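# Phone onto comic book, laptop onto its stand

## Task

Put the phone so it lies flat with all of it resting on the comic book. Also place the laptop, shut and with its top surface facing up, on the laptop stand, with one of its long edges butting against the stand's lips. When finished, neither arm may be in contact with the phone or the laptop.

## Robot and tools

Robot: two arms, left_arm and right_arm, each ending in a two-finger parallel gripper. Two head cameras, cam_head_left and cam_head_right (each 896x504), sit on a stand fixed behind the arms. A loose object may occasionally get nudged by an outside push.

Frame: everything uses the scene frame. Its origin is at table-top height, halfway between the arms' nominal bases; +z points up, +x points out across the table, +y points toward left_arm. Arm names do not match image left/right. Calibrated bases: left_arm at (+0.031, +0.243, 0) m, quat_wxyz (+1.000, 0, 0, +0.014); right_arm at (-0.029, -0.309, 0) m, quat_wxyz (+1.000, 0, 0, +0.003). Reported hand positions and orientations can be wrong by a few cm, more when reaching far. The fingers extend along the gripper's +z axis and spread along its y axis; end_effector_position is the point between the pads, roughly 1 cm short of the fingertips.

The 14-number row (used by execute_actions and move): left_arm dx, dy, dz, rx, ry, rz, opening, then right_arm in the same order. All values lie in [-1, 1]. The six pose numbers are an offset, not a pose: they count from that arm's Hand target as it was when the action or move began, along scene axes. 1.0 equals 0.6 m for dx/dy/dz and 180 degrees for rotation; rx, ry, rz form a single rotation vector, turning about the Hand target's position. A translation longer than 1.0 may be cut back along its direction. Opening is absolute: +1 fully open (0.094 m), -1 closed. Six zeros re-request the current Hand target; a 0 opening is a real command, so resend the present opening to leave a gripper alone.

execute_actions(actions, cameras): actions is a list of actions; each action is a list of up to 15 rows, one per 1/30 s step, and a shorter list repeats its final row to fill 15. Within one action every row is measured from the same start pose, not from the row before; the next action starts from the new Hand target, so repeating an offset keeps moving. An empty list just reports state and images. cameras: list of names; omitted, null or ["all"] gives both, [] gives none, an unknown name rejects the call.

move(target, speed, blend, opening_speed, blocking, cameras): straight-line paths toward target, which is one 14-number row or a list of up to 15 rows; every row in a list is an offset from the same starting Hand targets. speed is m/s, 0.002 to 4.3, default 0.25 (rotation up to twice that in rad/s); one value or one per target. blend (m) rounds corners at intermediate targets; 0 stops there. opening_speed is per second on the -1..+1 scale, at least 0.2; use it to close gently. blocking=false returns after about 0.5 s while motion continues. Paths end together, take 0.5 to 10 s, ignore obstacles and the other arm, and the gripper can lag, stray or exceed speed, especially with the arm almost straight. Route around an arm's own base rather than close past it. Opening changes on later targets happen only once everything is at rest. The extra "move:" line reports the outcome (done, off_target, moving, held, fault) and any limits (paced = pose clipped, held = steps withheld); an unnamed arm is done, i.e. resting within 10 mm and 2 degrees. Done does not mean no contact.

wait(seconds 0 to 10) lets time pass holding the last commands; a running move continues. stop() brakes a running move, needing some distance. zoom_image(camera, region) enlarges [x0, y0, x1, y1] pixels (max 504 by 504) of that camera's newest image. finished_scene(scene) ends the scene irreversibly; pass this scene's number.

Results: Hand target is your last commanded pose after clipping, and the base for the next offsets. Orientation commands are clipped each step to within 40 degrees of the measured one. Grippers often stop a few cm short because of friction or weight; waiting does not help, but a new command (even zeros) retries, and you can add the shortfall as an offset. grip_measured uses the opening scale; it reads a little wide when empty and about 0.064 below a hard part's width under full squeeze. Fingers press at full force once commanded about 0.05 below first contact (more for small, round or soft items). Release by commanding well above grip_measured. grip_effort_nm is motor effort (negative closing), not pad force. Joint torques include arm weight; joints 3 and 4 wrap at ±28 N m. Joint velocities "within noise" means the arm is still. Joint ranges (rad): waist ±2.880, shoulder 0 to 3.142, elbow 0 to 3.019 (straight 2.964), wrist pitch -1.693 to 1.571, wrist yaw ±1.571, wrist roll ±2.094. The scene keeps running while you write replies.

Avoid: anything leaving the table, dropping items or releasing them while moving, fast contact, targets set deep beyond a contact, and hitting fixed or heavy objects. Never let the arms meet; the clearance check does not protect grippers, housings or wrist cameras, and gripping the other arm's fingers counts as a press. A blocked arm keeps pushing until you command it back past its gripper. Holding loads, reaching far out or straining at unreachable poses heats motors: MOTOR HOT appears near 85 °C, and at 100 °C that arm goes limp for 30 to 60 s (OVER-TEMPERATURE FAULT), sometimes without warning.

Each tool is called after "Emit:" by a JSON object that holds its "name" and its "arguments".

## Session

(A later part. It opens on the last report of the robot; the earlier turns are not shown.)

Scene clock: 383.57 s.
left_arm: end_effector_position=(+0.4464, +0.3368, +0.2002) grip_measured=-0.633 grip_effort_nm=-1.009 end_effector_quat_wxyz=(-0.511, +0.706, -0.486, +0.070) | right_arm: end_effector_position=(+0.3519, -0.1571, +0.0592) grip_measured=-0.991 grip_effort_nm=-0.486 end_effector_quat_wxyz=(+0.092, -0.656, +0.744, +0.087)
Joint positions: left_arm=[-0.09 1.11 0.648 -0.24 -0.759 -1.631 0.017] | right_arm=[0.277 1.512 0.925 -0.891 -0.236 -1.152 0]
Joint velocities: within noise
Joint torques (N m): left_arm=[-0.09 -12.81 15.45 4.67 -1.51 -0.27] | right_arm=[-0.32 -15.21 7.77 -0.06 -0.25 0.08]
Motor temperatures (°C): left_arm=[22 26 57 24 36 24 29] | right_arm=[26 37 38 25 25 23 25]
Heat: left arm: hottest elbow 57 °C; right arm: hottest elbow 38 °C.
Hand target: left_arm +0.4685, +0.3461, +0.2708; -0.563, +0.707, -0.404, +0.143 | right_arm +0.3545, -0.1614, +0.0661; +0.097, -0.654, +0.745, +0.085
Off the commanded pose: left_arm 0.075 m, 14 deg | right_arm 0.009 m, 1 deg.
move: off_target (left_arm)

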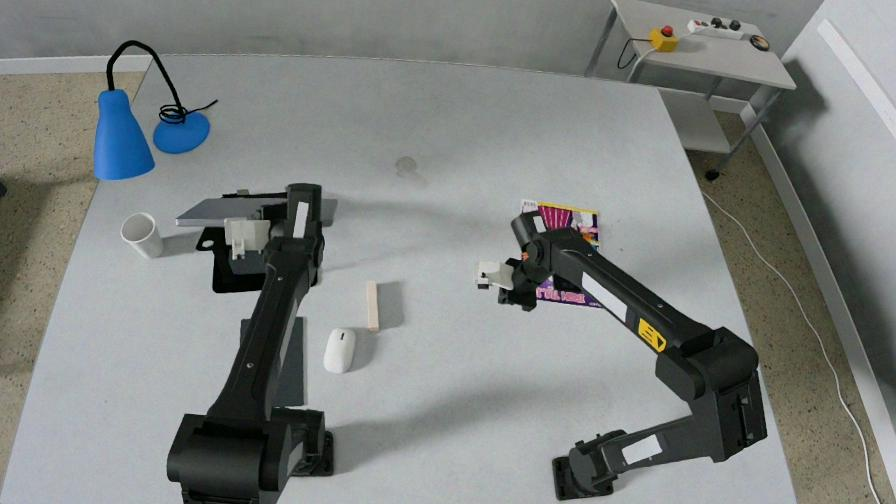

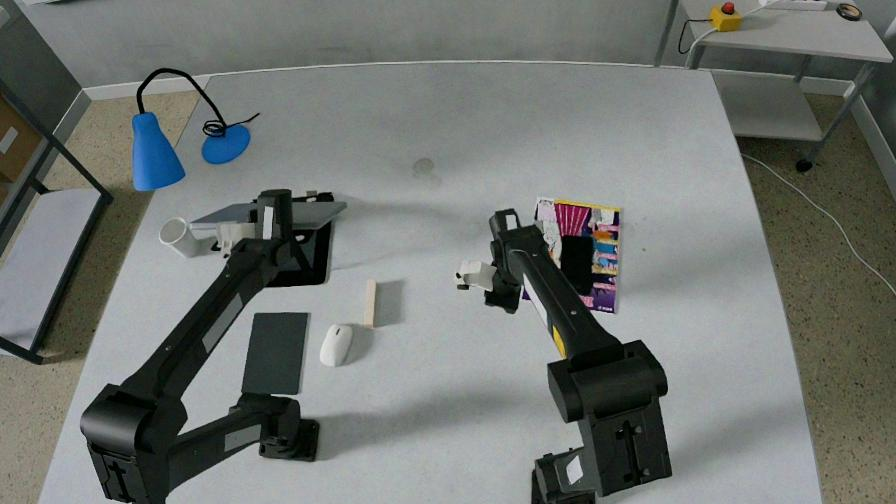

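Emit:
{"name": "move", "arguments": {"target": [0.01,0,-0.14,0,0.06,0,-0.95,0,0,0,0,0,0,-1], "speed": 0.1}}

Emit:
{"name": "zoom_image", "arguments": {"camera": "cam_head_right", "region": [130, 130, 370, 310]}}

Emit:
{"name": "zoom_image", "arguments": {"camera": "cam_head_left", "region": [130, 130, 370, 310]}}

Scene clock: 390.83 s.
left_arm: end_effector_position=(+0.4636, +0.3376, +0.1643) grip_measured=-0.634 grip_effort_nm=-1.009 end_effector_quat_wxyz=(-0.505, +0.722, -0.467, +0.072) | right_arm: end_effector_position=(+0.3519, -0.1571, +0.0592) grip_measured=-0.991 grip_effort_nm=-0.481 end_effector_quat_wxyz=(+0.092, -0.656, +0.744, +0.087)
Joint positions: left_arm=[-0.088 1.235 0.643 -0.139 -0.768 -1.696 0.017] | right_arm=[0.277 1.512 0.925 -0.891 -0.236 -1.152 0]
Joint velocities: within noise
Joint torques (N m): left_arm=[-0.15 -9.93 12.79 1.8 -0.95 0.39] | right_arm=[-0.38 -15.15 7.77 -0.09 -0.25 0.09]
Motor temperatures (°C): left_arm=[22 26 54 24 35 24 29] | right_arm=[26 37 38 25 25 23 25]
Heat: left arm: hottest elbow 54 °C; right arm: hottest elbow 38 °C.
Hand target: left_arm +0.4745, +0.3462, +0.1870; -0.522, +0.718, -0.454, +0.076 | right_arm +0.3545, -0.1614, +0.0661; +0.097, -0.654, +0.745, +0.085
Off the commanded pose: left_arm 0.026 m, 3 deg | right_arm 0.009 m, 1 deg.
move: off_target (left_arm)

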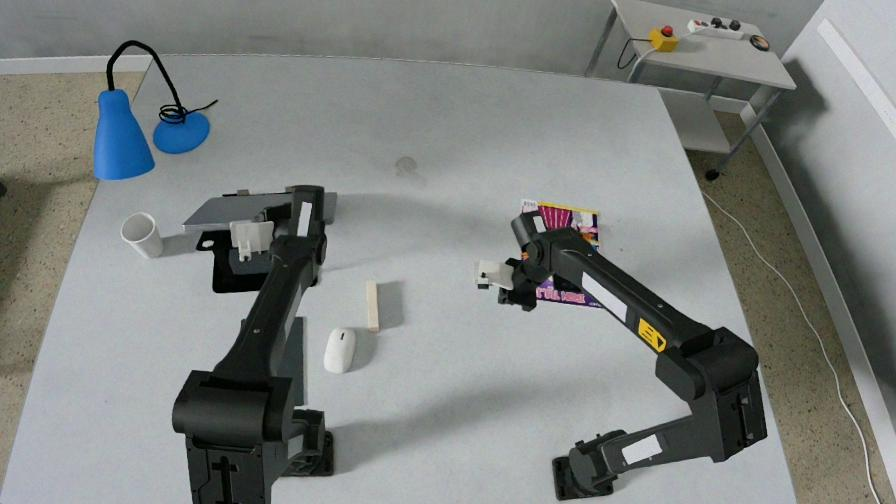

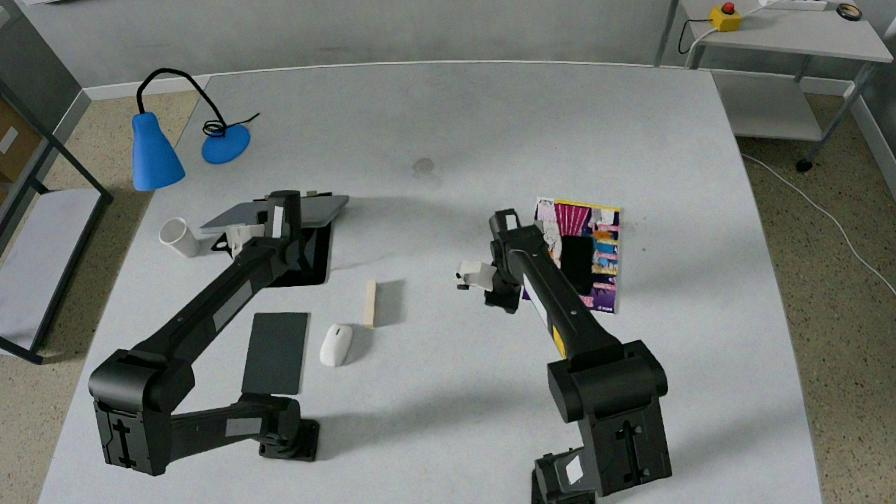

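Scaled by 2.100.

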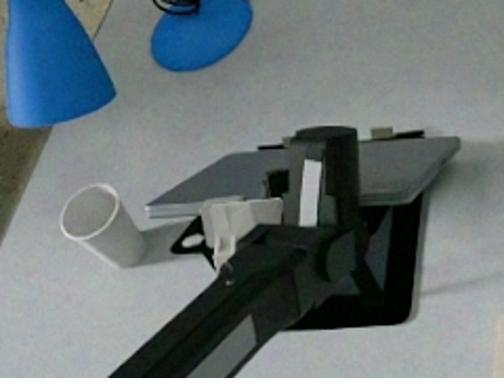

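Scaled by 2.100.

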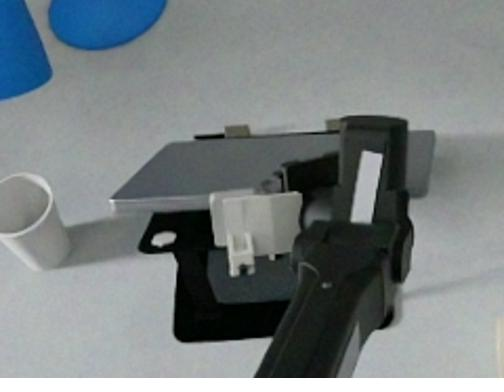

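Emit:
{"name": "move", "arguments": {"target": [-0.04,0.035,-0.03,0,0.06,0,-0.95,0,0,0,0,0,0,-1], "speed": 0.1}}

Emit:
{"name": "zoom_image", "arguments": {"camera": "cam_head_right", "region": [130, 130, 370, 310]}}

Emit:
{"name": "zoom_image", "arguments": {"camera": "cam_head_left", "region": [130, 130, 370, 310]}}

Scene clock: 398.17 s.
left_arm: end_effector_position=(+0.4604, +0.3467, +0.1610) grip_measured=-0.635 grip_effort_nm=-1.009 end_effector_quat_wxyz=(-0.478, +0.729, -0.487, +0.055) | right_arm: end_effector_position=(+0.3519, -0.1571, +0.0592) grip_measured=-0.991 grip_effort_nm=-0.481 end_effector_quat_wxyz=(+0.092, -0.656, +0.744, +0.087)
Joint positions: left_arm=[-0.051 1.23 0.669 -0.23 -0.715 -1.682 0.017] | right_arm=[0.277 1.512 0.925 -0.891 -0.236 -1.152 0]
Joint velocities: within noise
Joint torques (N m): left_arm=[1.61 -9.93 11.43 -1.1 -1.16 0.77] | right_arm=[-0.32 -15.21 7.79 -0.06 -0.25 0.08]
Motor temperatures (°C): left_arm=[22 26 52 24 35 24 29] | right_arm=[26 37 38 25 25 23 25]
Heat: left arm: hottest elbow 52 °C; right arm: hottest elbow 38 °C.
Hand target: left_arm +0.4504, +0.3673, +0.1688; -0.477, +0.722, -0.502, +0.008 | right_arm +0.3545, -0.1614, +0.0661; +0.097, -0.654, +0.745, +0.085
Off the commanded pose: left_arm 0.024 m, 6 deg | right_arm 0.009 m, 1 deg.
move: off_target (left_arm)

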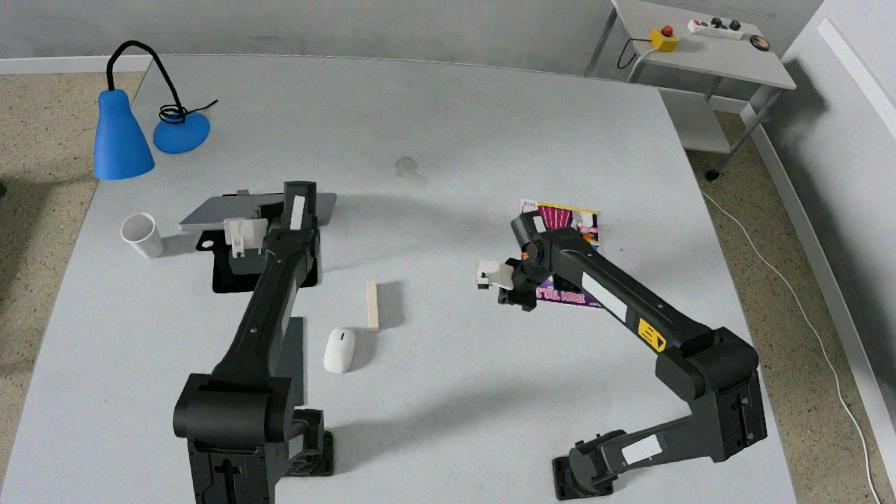

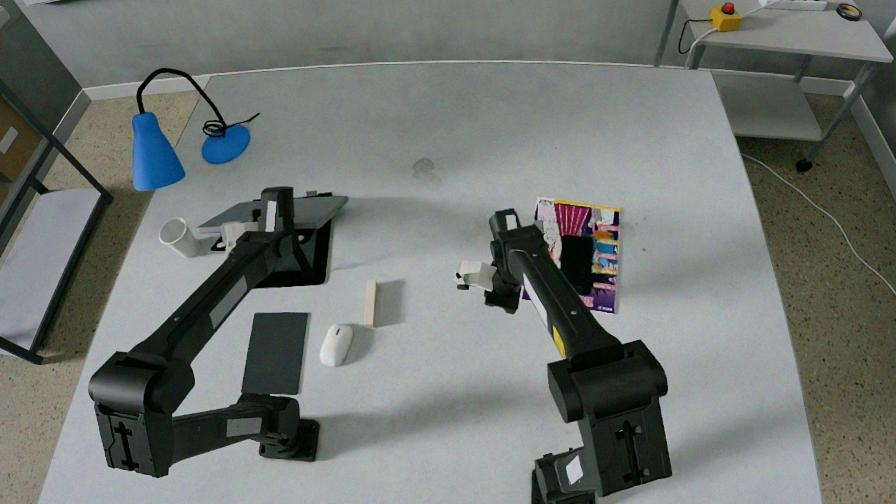

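Scaled by 2.100.

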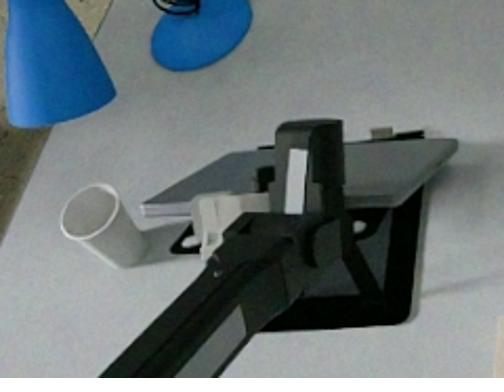

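Scaled by 2.100.

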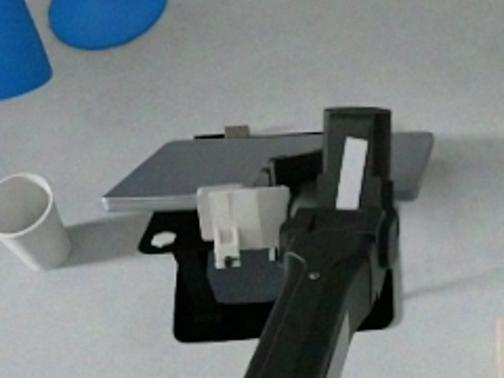

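Emit:
{"name": "move", "arguments": {"target": [-0.02,0.01,-0.06,0,0.02,0,-0.95,0,0,0,0,0,0,-1], "speed": 0.1}}

Emit:
{"name": "zoom_image", "arguments": {"camera": "cam_head_right", "region": [130, 130, 370, 310]}}

Emit:
{"name": "zoom_image", "arguments": {"camera": "cam_head_left", "region": [130, 130, 370, 310]}}

Scene clock: 402.07 s.
left_arm: end_effector_position=(+0.4609, +0.3498, +0.1608) grip_measured=-0.635 grip_effort_nm=-1.009 end_effector_quat_wxyz=(-0.476, +0.728, -0.489, +0.055) | right_arm: end_effector_position=(+0.3519, -0.1571, +0.0592) grip_measured=-0.991 grip_effort_nm=-0.481 end_effector_quat_wxyz=(+0.092, -0.656, +0.744, +0.087)
Joint positions: left_arm=[-0.04 1.23 0.67 -0.226 -0.703 -1.669 0.017] | right_arm=[0.277 1.512 0.925 -0.891 -0.236 -1.152 0]
Joint velocities: within noise
Joint torques (N m): left_arm=[2.43 -7 7.32 -0.46 -1.14 0.78] | right_arm=[-0.32 -15.27 7.76 -0.06 -0.25 0.08]
Motor temperatures (°C): left_arm=[22 26 51 24 34 24 29] | right_arm=[26 37 38 25 25 23 25]
Heat: left arm: hottest elbow 51 °C; right arm: hottest elbow 38 °C.
Hand target: left_arm +0.4386, +0.3732, +0.1329; -0.461, +0.721, -0.516, -0.015 | right_arm +0.3545, -0.1614, +0.0661; +0.097, -0.654, +0.745, +0.085
Off the commanded pose: left_arm 0.043 m, 9 deg | right_arm 0.009 m, 1 deg.
move: off_target (left_arm)

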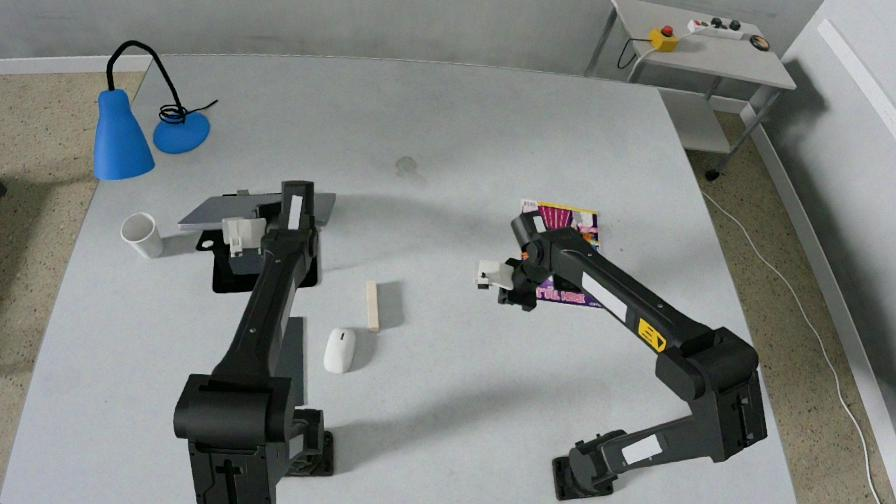

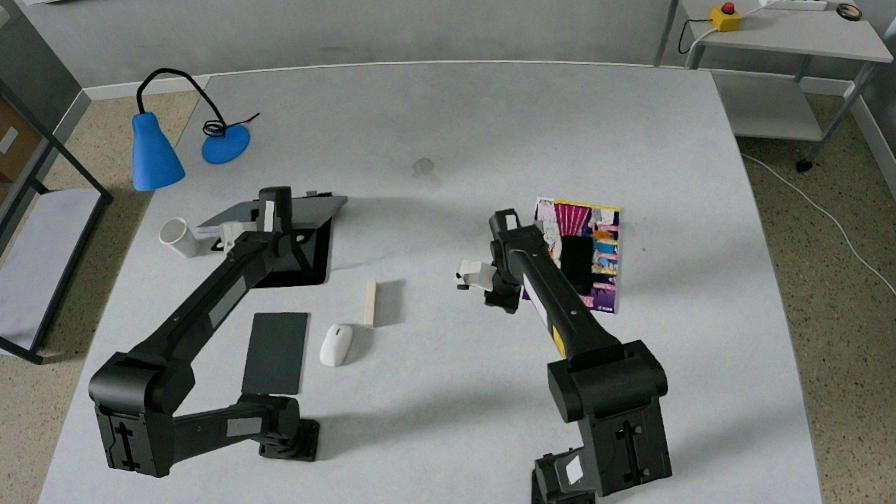

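Scaled by 2.100.

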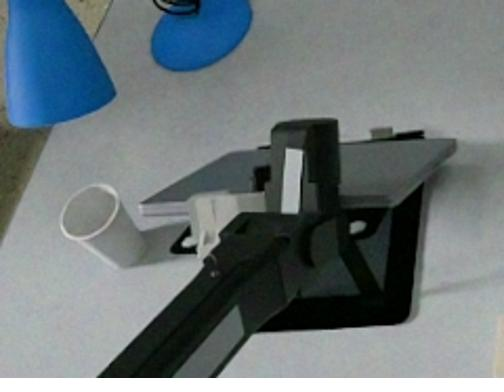

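Scaled by 2.100.

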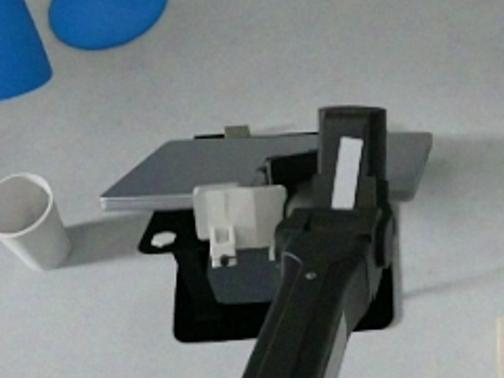

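Emit:
{"name": "move", "arguments": {"target": [[0.037,-0.038,0.035,0,-0.04,0,-0.95,0,0,0,0,0,0,-1],[0.037,-0.038,0.035,0,-0.04,0,-0.4,0,0,0,0,0,0,-1]], "opening_speed": 0.5, "speed": 0.1}}

Emit:
{"name": "zoom_image", "arguments": {"camera": "cam_head_right", "region": [130, 130, 370, 310]}}

Emit:
{"name": "zoom_image", "arguments": {"camera": "cam_head_left", "region": [130, 130, 370, 310]}}

Scene clock: 413.23 s.
left_arm: end_effector_position=(+0.4629, +0.3501, +0.1554) grip_measured=-0.403 grip_effort_nm=0.149 end_effector_quat_wxyz=(-0.493, +0.725, -0.479, +0.038) | right_arm: end_effector_position=(+0.3519, -0.1571, +0.0592) grip_measured=-0.991 grip_effort_nm=-0.481 end_effector_quat_wxyz=(+0.092, -0.656, +0.744, +0.087)
Joint positions: left_arm=[-0.059 1.266 0.667 -0.19 -0.768 -1.673 0.028] | right_arm=[0.277 1.512 0.925 -0.891 -0.236 -1.152 0]
Joint velocities: within noise
Joint torques (N m): left_arm=[-1.55 -9.88 9.13 1.07 -0.48 0.2] | right_arm=[-0.32 -15.21 7.77 -0.08 -0.25 0.08]
Motor temperatures (°C): left_arm=[23 26 48 24 34 24 29] | right_arm=[26 37 38 25 25 23 25]
Heat: left arm: hottest elbow 48 °C; right arm: hottest elbow 38 °C.
Hand target: left_arm +0.4607, +0.3504, +0.1538; -0.493, +0.721, -0.486, +0.030 | right_arm +0.3545, -0.1614, +0.0661; +0.097, -0.654, +0.745, +0.085
Off the commanded pose: left_arm 0.003 m, 1 deg | right_arm 0.009 m, 1 deg.
move: done; target 2's new opening was sent with left_arm's hand 0.009 m and 4 deg from that target

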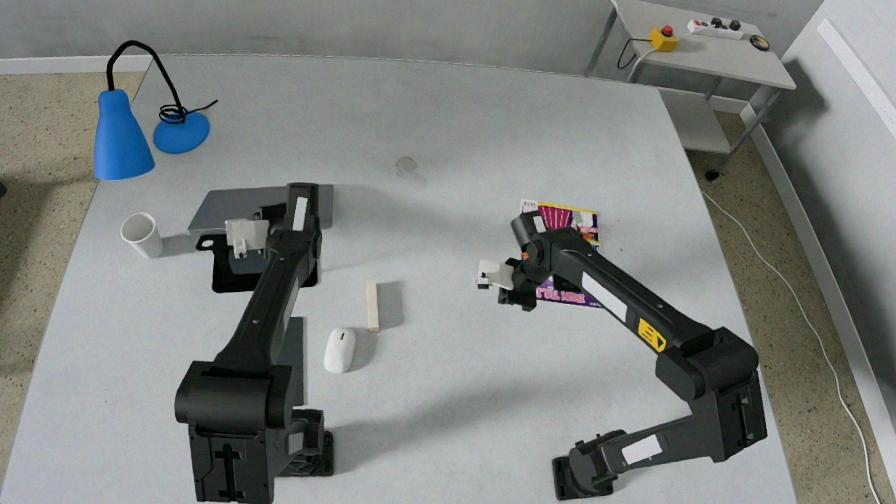

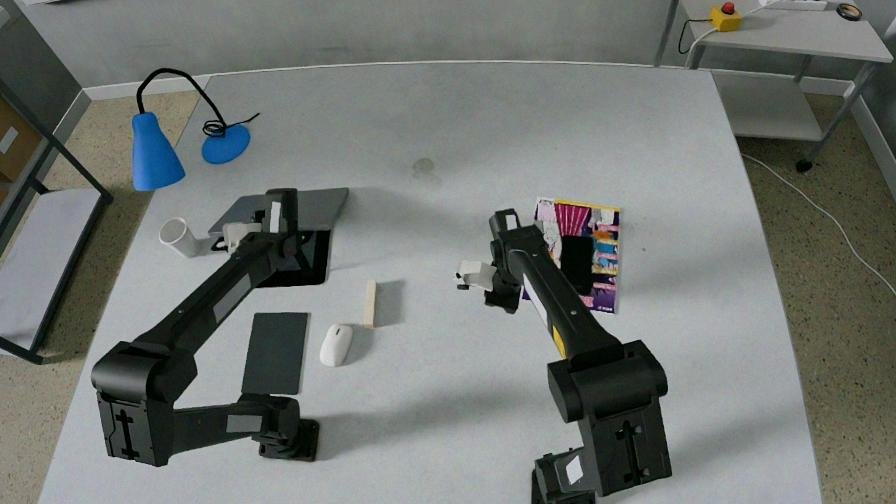

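Scaled by 2.100.

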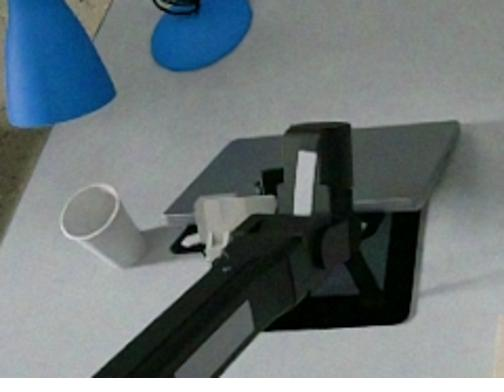

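Scaled by 2.100.

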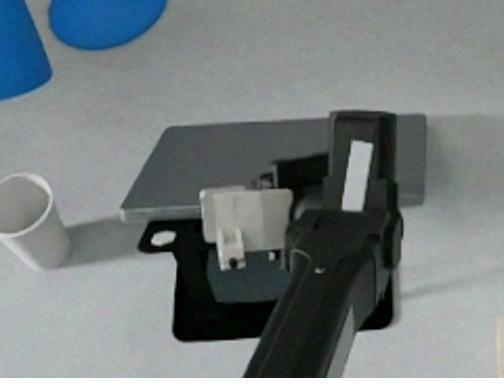

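Emit:
{"name": "move", "arguments": {"target": [[-0.06,-0.085,0.055,0,0,0,-0.38,0,0,0,0,0,0,-1],[-0.12,-0.12,0.2,0,0,0,-0.38,0,0,0,0,0,0,-1]], "speed": 0.12}}

Emit:
{"name": "zoom_image", "arguments": {"camera": "cam_head_right", "region": [130, 130, 370, 310]}}

Emit:
{"name": "zoom_image", "arguments": {"camera": "cam_head_left", "region": [130, 130, 370, 310]}}

Scene clock: 419.80 s.
left_arm: end_effector_position=(+0.3726, +0.2877, +0.2394) grip_measured=-0.382 grip_effort_nm=0.129 end_effector_quat_wxyz=(-0.482, +0.718, -0.502, -0.003) | right_arm: end_effector_position=(+0.3519, -0.1571, +0.0592) grip_measured=-0.991 grip_effort_nm=-0.476 end_effector_quat_wxyz=(+0.092, -0.656, +0.744, +0.087)
Joint positions: left_arm=[-0.313 0.969 0.751 -0.892 -0.931 -1.971 0.029] | right_arm=[0.277 1.512 0.925 -0.891 -0.236 -1.152 0]
Joint velocities: within noise
Joint torques (N m): left_arm=[-2.61 -6.48 17.14 0.54 -0.63 -0.06] | right_arm=[-0.32 -15.21 7.77 -0.06 -0.24 0.08]
Motor temperatures (°C): left_arm=[23 26 47 24 33 24 29] | right_arm=[26 37 38 25 25 23 25]
Heat: left arm: hottest elbow 47 °C; right arm: hottest elbow 38 °C.
Hand target: left_arm +0.3887, +0.2784, +0.2739; -0.493, +0.721, -0.487, +0.030 | right_arm +0.3545, -0.1614, +0.0661; +0.097, -0.654, +0.745, +0.085
Off the commanded pose: left_arm 0.039 m, 4 deg | right_arm 0.009 m, 1 deg.
move: off_target (left_arm)

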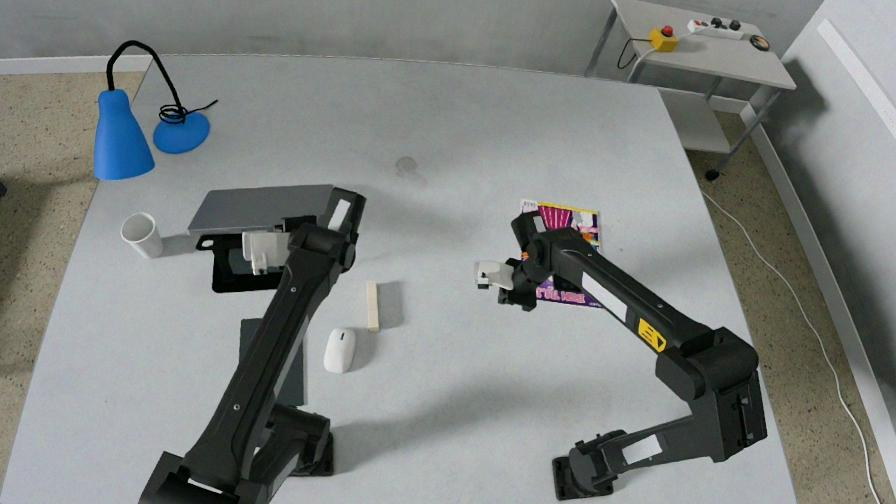

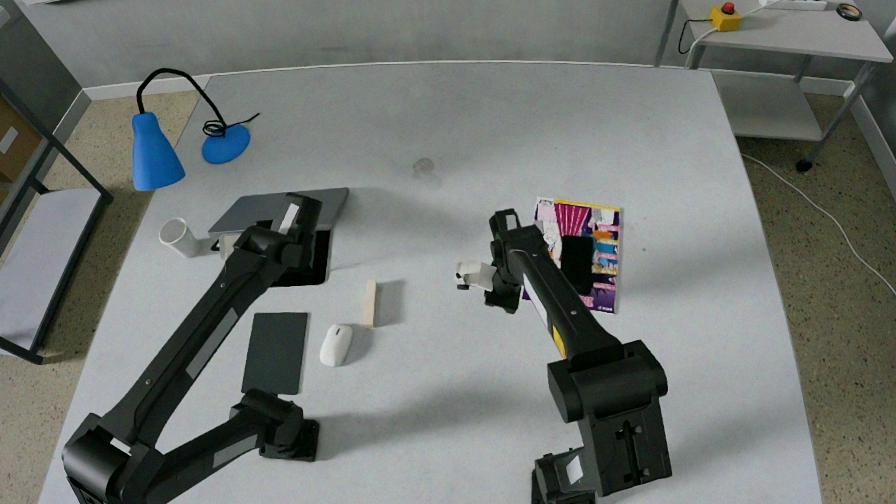

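Scaled by 2.100.

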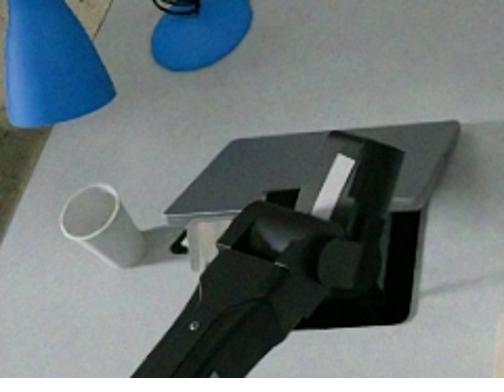

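Scaled by 2.100.

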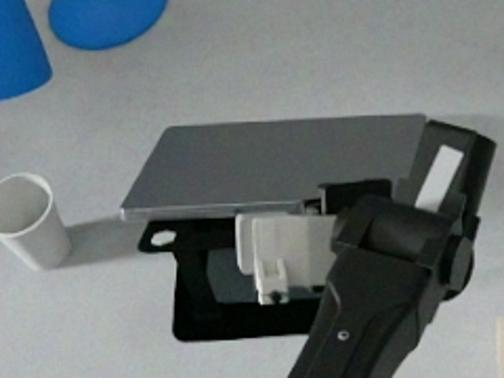

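Emit:
{"name": "move", "arguments": {"target": [-0.12,-0.1,0.03,0,0,0,-0.38,0,0,0,0,0,0,-1], "speed": 0.25}}

Emit:
{"name": "zoom_image", "arguments": {"camera": "cam_head_right", "region": [190, 170, 370, 300]}}

Emit:
{"name": "zoom_image", "arguments": {"camera": "cam_head_left", "region": [170, 170, 350, 300]}}

Scene clock: 427.00 s.
left_arm: end_effector_position=(+0.3158, +0.2252, +0.2774) grip_measured=-0.382 grip_effort_nm=0.125 end_effector_quat_wxyz=(-0.487, +0.661, -0.567, +0.067) | right_arm: end_effector_position=(+0.3519, -0.1571, +0.0592) grip_measured=-0.991 grip_effort_nm=-0.476 end_effector_quat_wxyz=(+0.092, -0.656, +0.744, +0.087)
Joint positions: left_arm=[-0.617 0.773 0.751 -1.149 -0.976 -2.098 0.029] | right_arm=[0.277 1.512 0.925 -0.891 -0.236 -1.152 0]
Joint velocities: within noise
Joint torques (N m): left_arm=[-3.25 -4.01 13.39 0.32 -0.53 0.01] | right_arm=[-0.38 -15.21 7.77 -0.08 -0.25 0.09]
Motor temperatures (°C): left_arm=[22 26 48 24 33 24 28] | right_arm=[26 37 38 25 25 23 25]
Heat: left arm: hottest elbow 48 °C; right arm: hottest elbow 38 °C.
Hand target: left_arm +0.3167, +0.2184, +0.2919; -0.493, +0.721, -0.486, +0.030 | right_arm +0.3545, -0.1614, +0.0661; +0.097, -0.654, +0.745, +0.085
Off the commanded pose: left_arm 0.016 m, 12 deg | right_arm 0.009 m, 1 deg.
joint sent to its limit (left arm) — joint 6 (wrist roll), lower limit. The joint targets are off in orientation, not in position.
move: off_target (left_arm)

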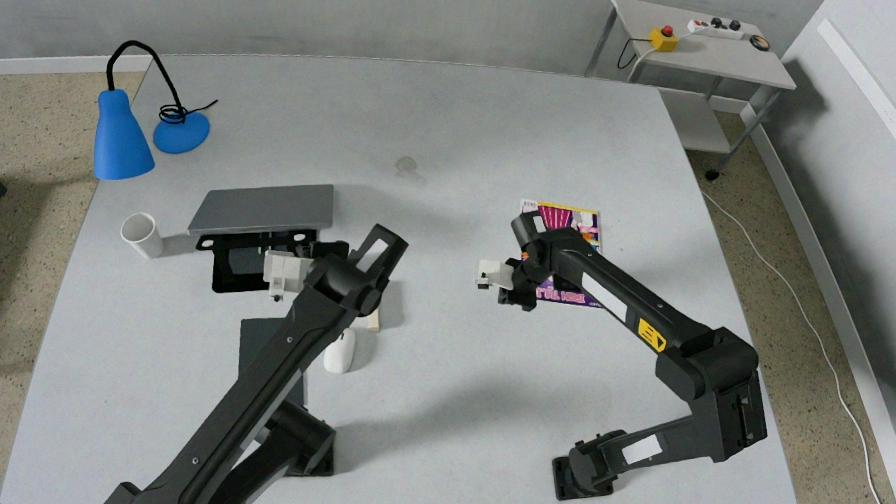

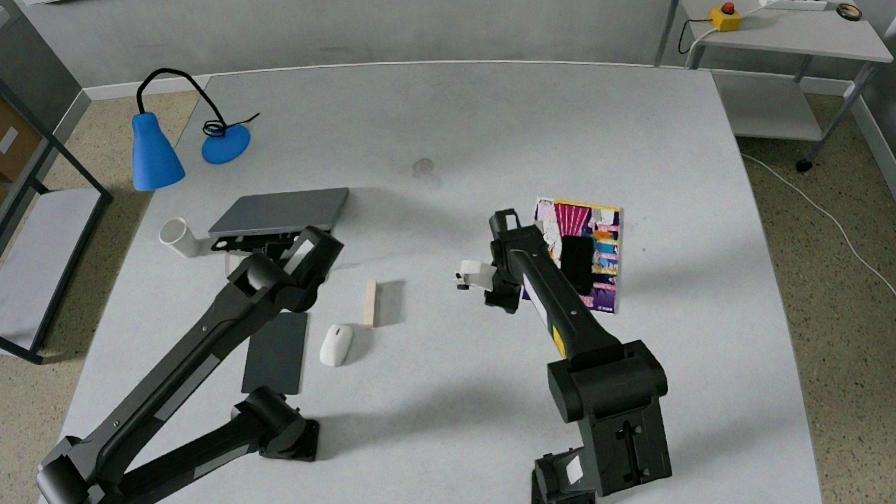

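Scaled by 2.800.

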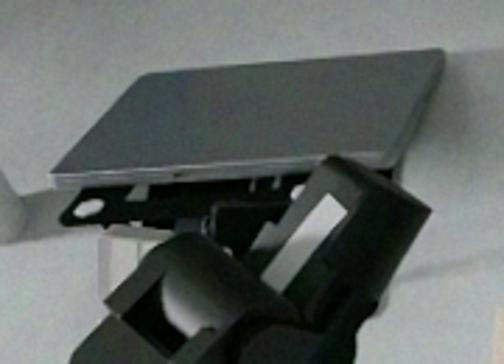

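Scaled by 2.800.

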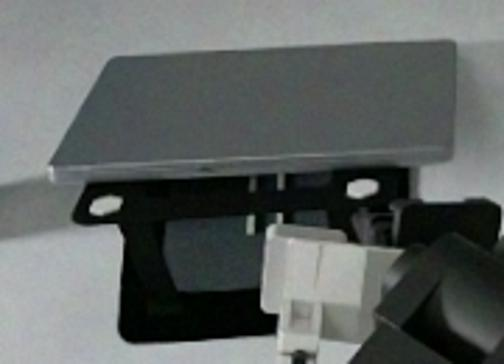

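Emit:
{"name": "zoom_image", "arguments": {"camera": "cam_head_left", "region": [180, 170, 260, 215]}}

Emit:
{"name": "zoom_image", "arguments": {"camera": "cam_head_right", "region": [280, 170, 360, 215]}}

Emit:
{"name": "zoom_image", "arguments": {"camera": "cam_head_right", "region": [200, 200, 280, 260]}}

Scaled by 6.300.

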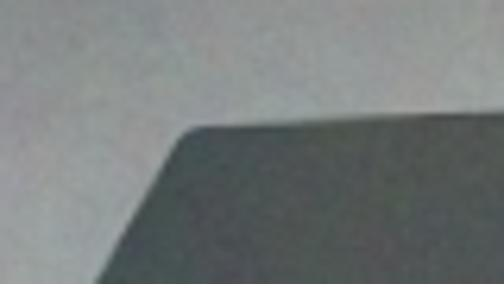

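Scaled by 6.300.

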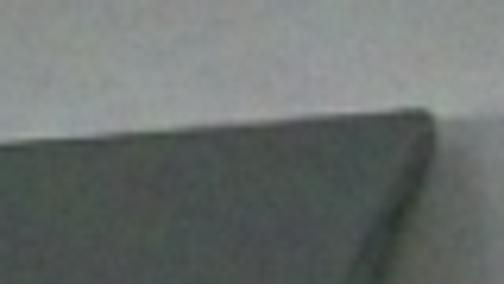

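Scaled by 6.300.

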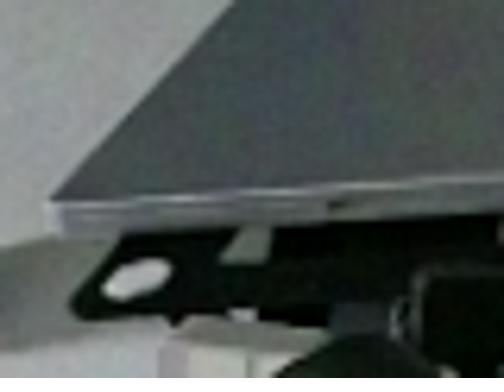

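Emit:
{"name": "move", "arguments": {"target": [0.03,0.19,-0.03,-0.14,-0.046,-0.198,-1,0,0,0.1,0,0,0,-1], "speed": 0.3}}

Scene clock: 447.27 s.
left_arm: end_effector_position=(+0.3324, +0.3265, +0.2672) grip_measured=-0.981 grip_effort_nm=-1.004 end_effector_quat_wxyz=(-0.316, +0.626, -0.630, +0.334) | right_arm: end_effector_position=(+0.3336, -0.1624, +0.1035) grip_measured=-0.991 grip_effort_nm=-0.476 end_effector_quat_wxyz=(+0.072, -0.654, +0.746, +0.096)
Joint positions: left_arm=[0.477 0.585 0.633 -0.736 0.429 -1.265 0.001] | right_arm=[0.277 1.425 0.968 -1.063 -0.236 -1.152 0]
Joint velocities: within noise
Joint torques (N m): left_arm=[-0.44 -1.38 12.62 1.89 0.21 0.15] | right_arm=[-0.32 -13.98 11.73 -0.14 -0.24 0.08]
Motor temperatures (°C): left_arm=[22 25 47 24 32 24 28] | right_arm=[26 37 39 25 25 23 26]
Heat: left arm: hottest elbow 47 °C; right arm: hottest elbow 39 °C.
Hand target: left_arm +0.3347, +0.3324, +0.2737; -0.326, +0.623, -0.628, +0.333 | right_arm +0.3546, -0.1613, +0.1261; +0.097, -0.654, +0.745, +0.085
Off the commanded pose: left_arm 0.009 m, 1 deg | right_arm 0.031 m, 3 deg.
move: off_target (right_arm)

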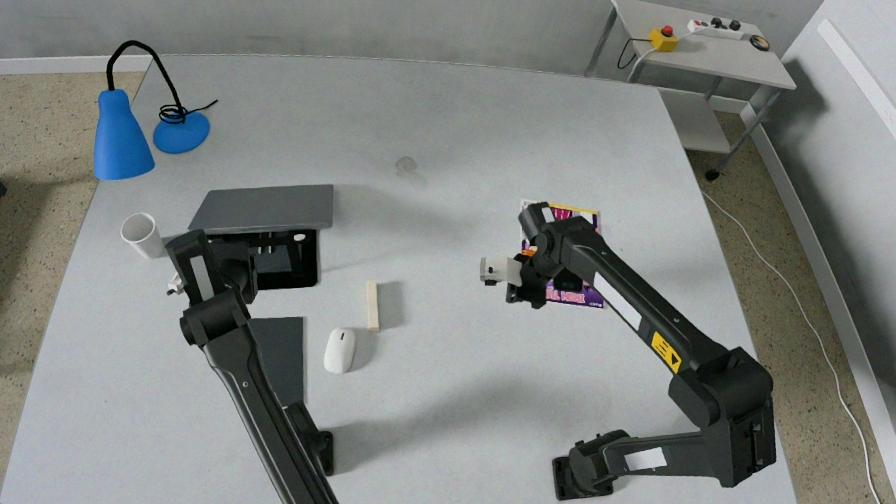

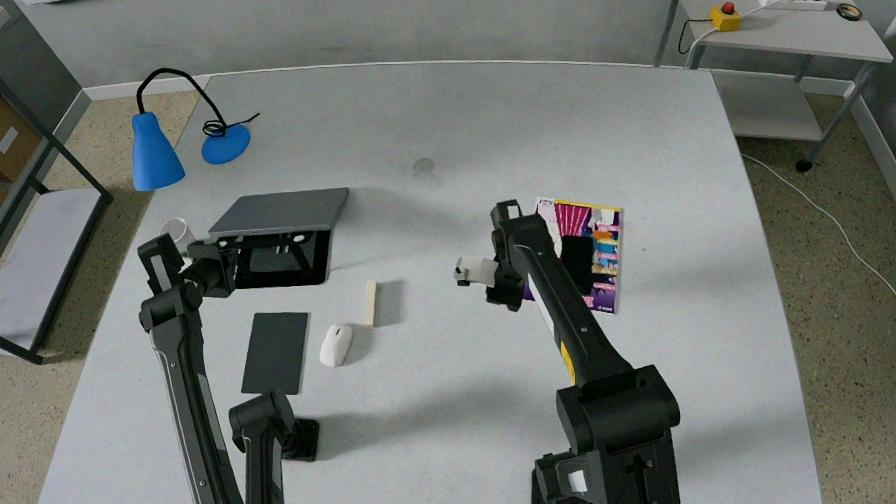

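Emit:
{"name": "move", "arguments": {"target": [0.085,-0.02,-0.155,0,0,0,-1,0,0,0.0,0,0,0,-1], "speed": 0.15}}

Emit:
{"name": "zoom_image", "arguments": {"camera": "cam_head_right", "region": [190, 170, 370, 300]}}

Emit:
{"name": "zoom_image", "arguments": {"camera": "cam_head_left", "region": [170, 170, 350, 300]}}

Scene clock: 451.97 s.
left_arm: end_effector_position=(+0.3828, +0.3245, +0.1840) grip_measured=-0.981 grip_effort_nm=-1.004 end_effector_quat_wxyz=(-0.328, +0.625, -0.627, +0.329) | right_arm: end_effector_position=(+0.3336, -0.1624, +0.1035) grip_measured=-0.991 grip_effort_nm=-0.476 end_effector_quat_wxyz=(+0.072, -0.654, +0.746, +0.096)
Joint positions: left_arm=[0.348 0.786 0.468 -0.322 0.31 -1.348 0.001] | right_arm=[0.277 1.425 0.968 -1.063 -0.236 -1.152 0]
Joint velocities: within noise
Joint torques (N m): left_arm=[-2.02 -3.49 10.43 2.4 -0.03 -0.03] | right_arm=[-0.26 -13.92 11.73 -0.14 -0.23 0.08]
Motor temperatures (°C): left_arm=[22 25 46 24 32 24 28] | right_arm=[26 37 40 25 25 23 26]
Heat: left arm: hottest elbow 46 °C; right arm: hottest elbow 40 °C.
Hand target: left_arm +0.3857, +0.3204, +0.1808; -0.327, +0.623, -0.628, +0.333 | right_arm +0.3547, -0.1613, +0.1262; +0.097, -0.654, +0.745, +0.085
Off the commanded pose: left_arm 0.006 m, 1 deg | right_arm 0.031 m, 3 deg.
move: off_target (right_arm)

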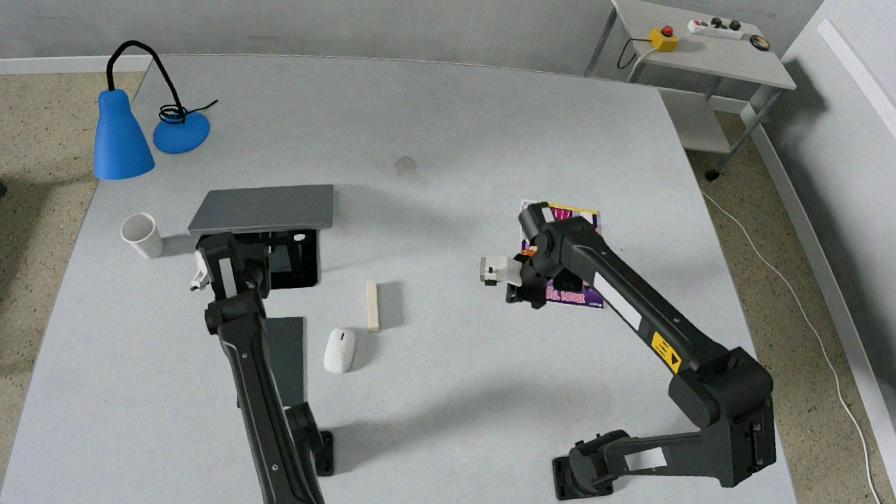

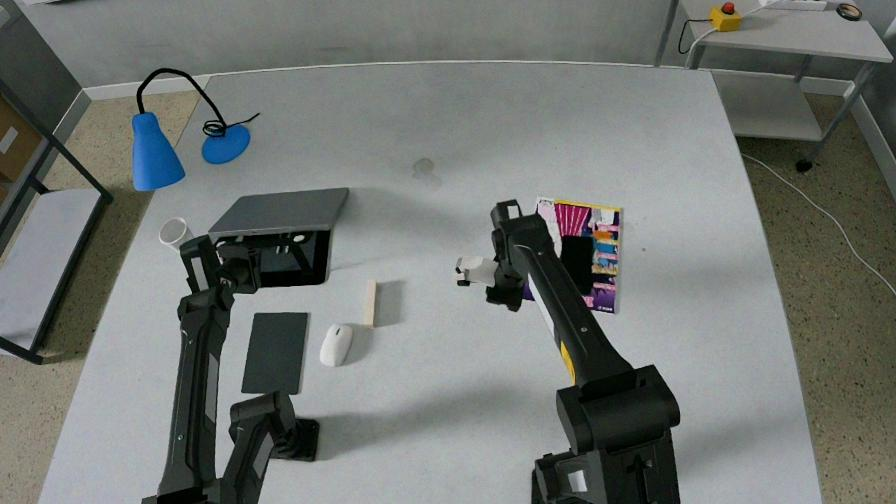

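Scaled by 2.800.

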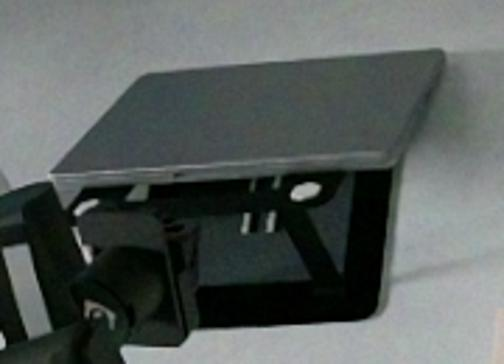

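Scaled by 2.800.

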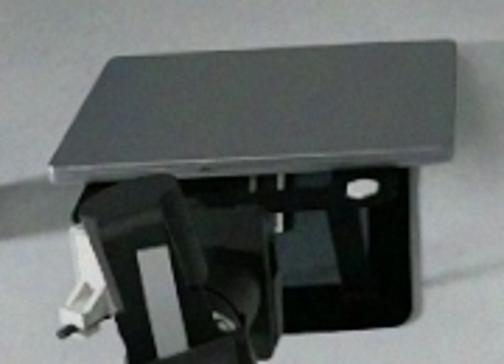

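Emit:
{"name": "move", "arguments": {"target": [[0.05,-0.03,-0.03,0,0,0,-1,0,0,0.0,0,0,0,-1],[0.085,-0.03,-0.035,0,0,0,-1,0,0,0.0,0,0,0,-1]], "speed": 0.05}}

Emit:
{"name": "zoom_image", "arguments": {"camera": "cam_head_right", "region": [190, 170, 370, 300]}}

Emit:
{"name": "zoom_image", "arguments": {"camera": "cam_head_left", "region": [170, 170, 350, 300]}}

Scene clock: 456.80 s.
left_arm: end_effector_position=(+0.4251, +0.3051, +0.1513) grip_measured=-0.981 grip_effort_nm=-1.004 end_effector_quat_wxyz=(-0.323, +0.628, -0.628, +0.326) | right_arm: end_effector_position=(+0.3336, -0.1624, +0.1035) grip_measured=-0.991 grip_effort_nm=-0.476 end_effector_quat_wxyz=(+0.072, -0.655, +0.746, +0.096)
Joint positions: left_arm=[0.218 0.981 0.468 -0.12 0.205 -1.428 0.001] | right_arm=[0.277 1.425 0.968 -1.063 -0.236 -1.152 0]
Joint velocities: within noise
Joint torques (N m): left_arm=[-2.08 -4.84 12.77 1.87 -0.15 0.01] | right_arm=[-0.32 -13.92 11.75 -0.13 -0.24 0.08]
Motor temperatures (°C): left_arm=[22 25 45 24 31 24 28] | right_arm=[26 36 41 25 25 23 26]
Heat: left arm: hottest elbow 45 °C; right arm: hottest elbow 41 °C.
Hand target: left_arm +0.4367, +0.3024, +0.1598; -0.326, +0.624, -0.628, +0.333 | right_arm +0.3546, -0.1613, +0.1262; +0.097, -0.654, +0.745, +0.085
Off the commanded pose: left_arm 0.015 m, 1 deg | right_arm 0.031 m, 3 deg.
move: off_target (left_arm, right_arm)

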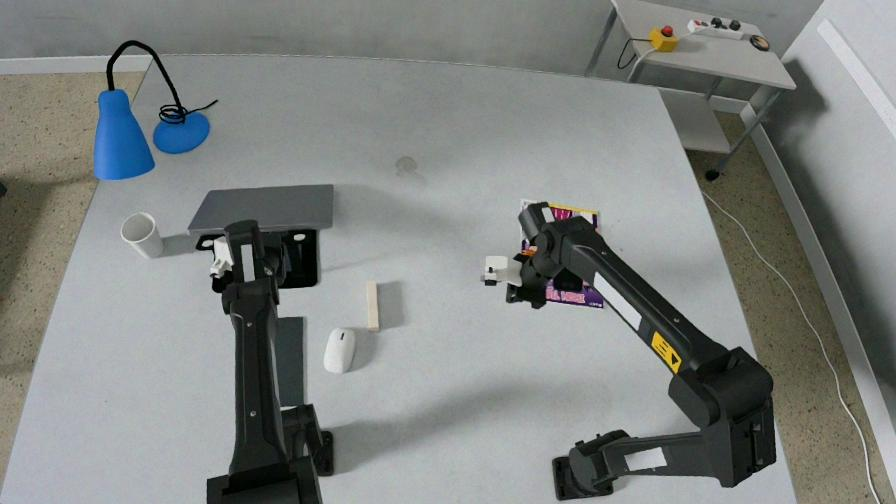

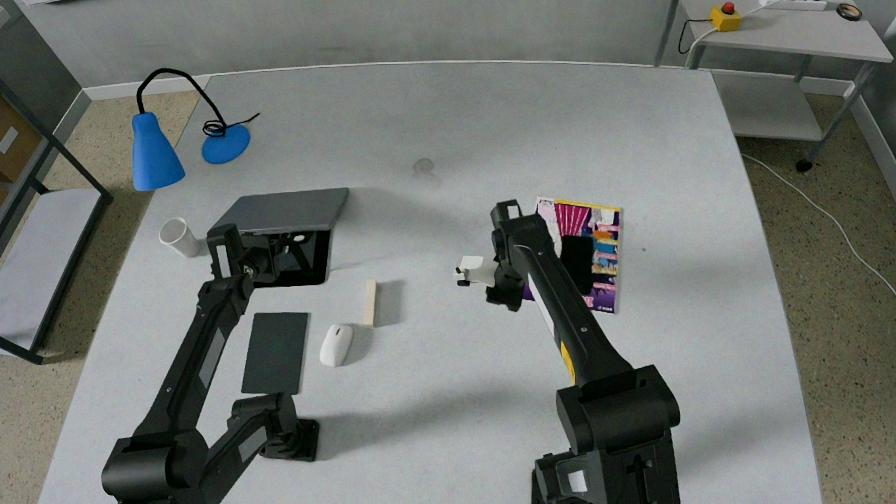

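Scaled by 2.800.

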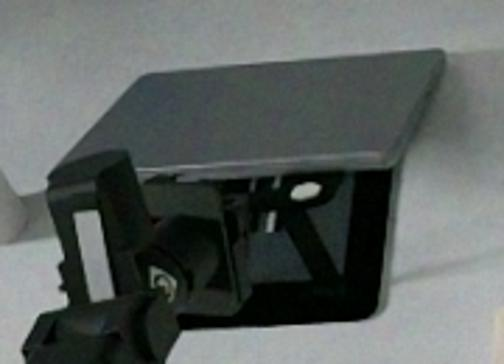

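Scaled by 2.800.

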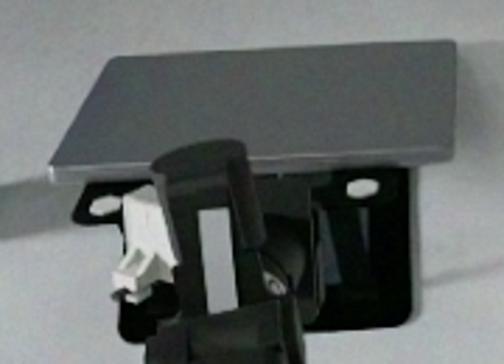

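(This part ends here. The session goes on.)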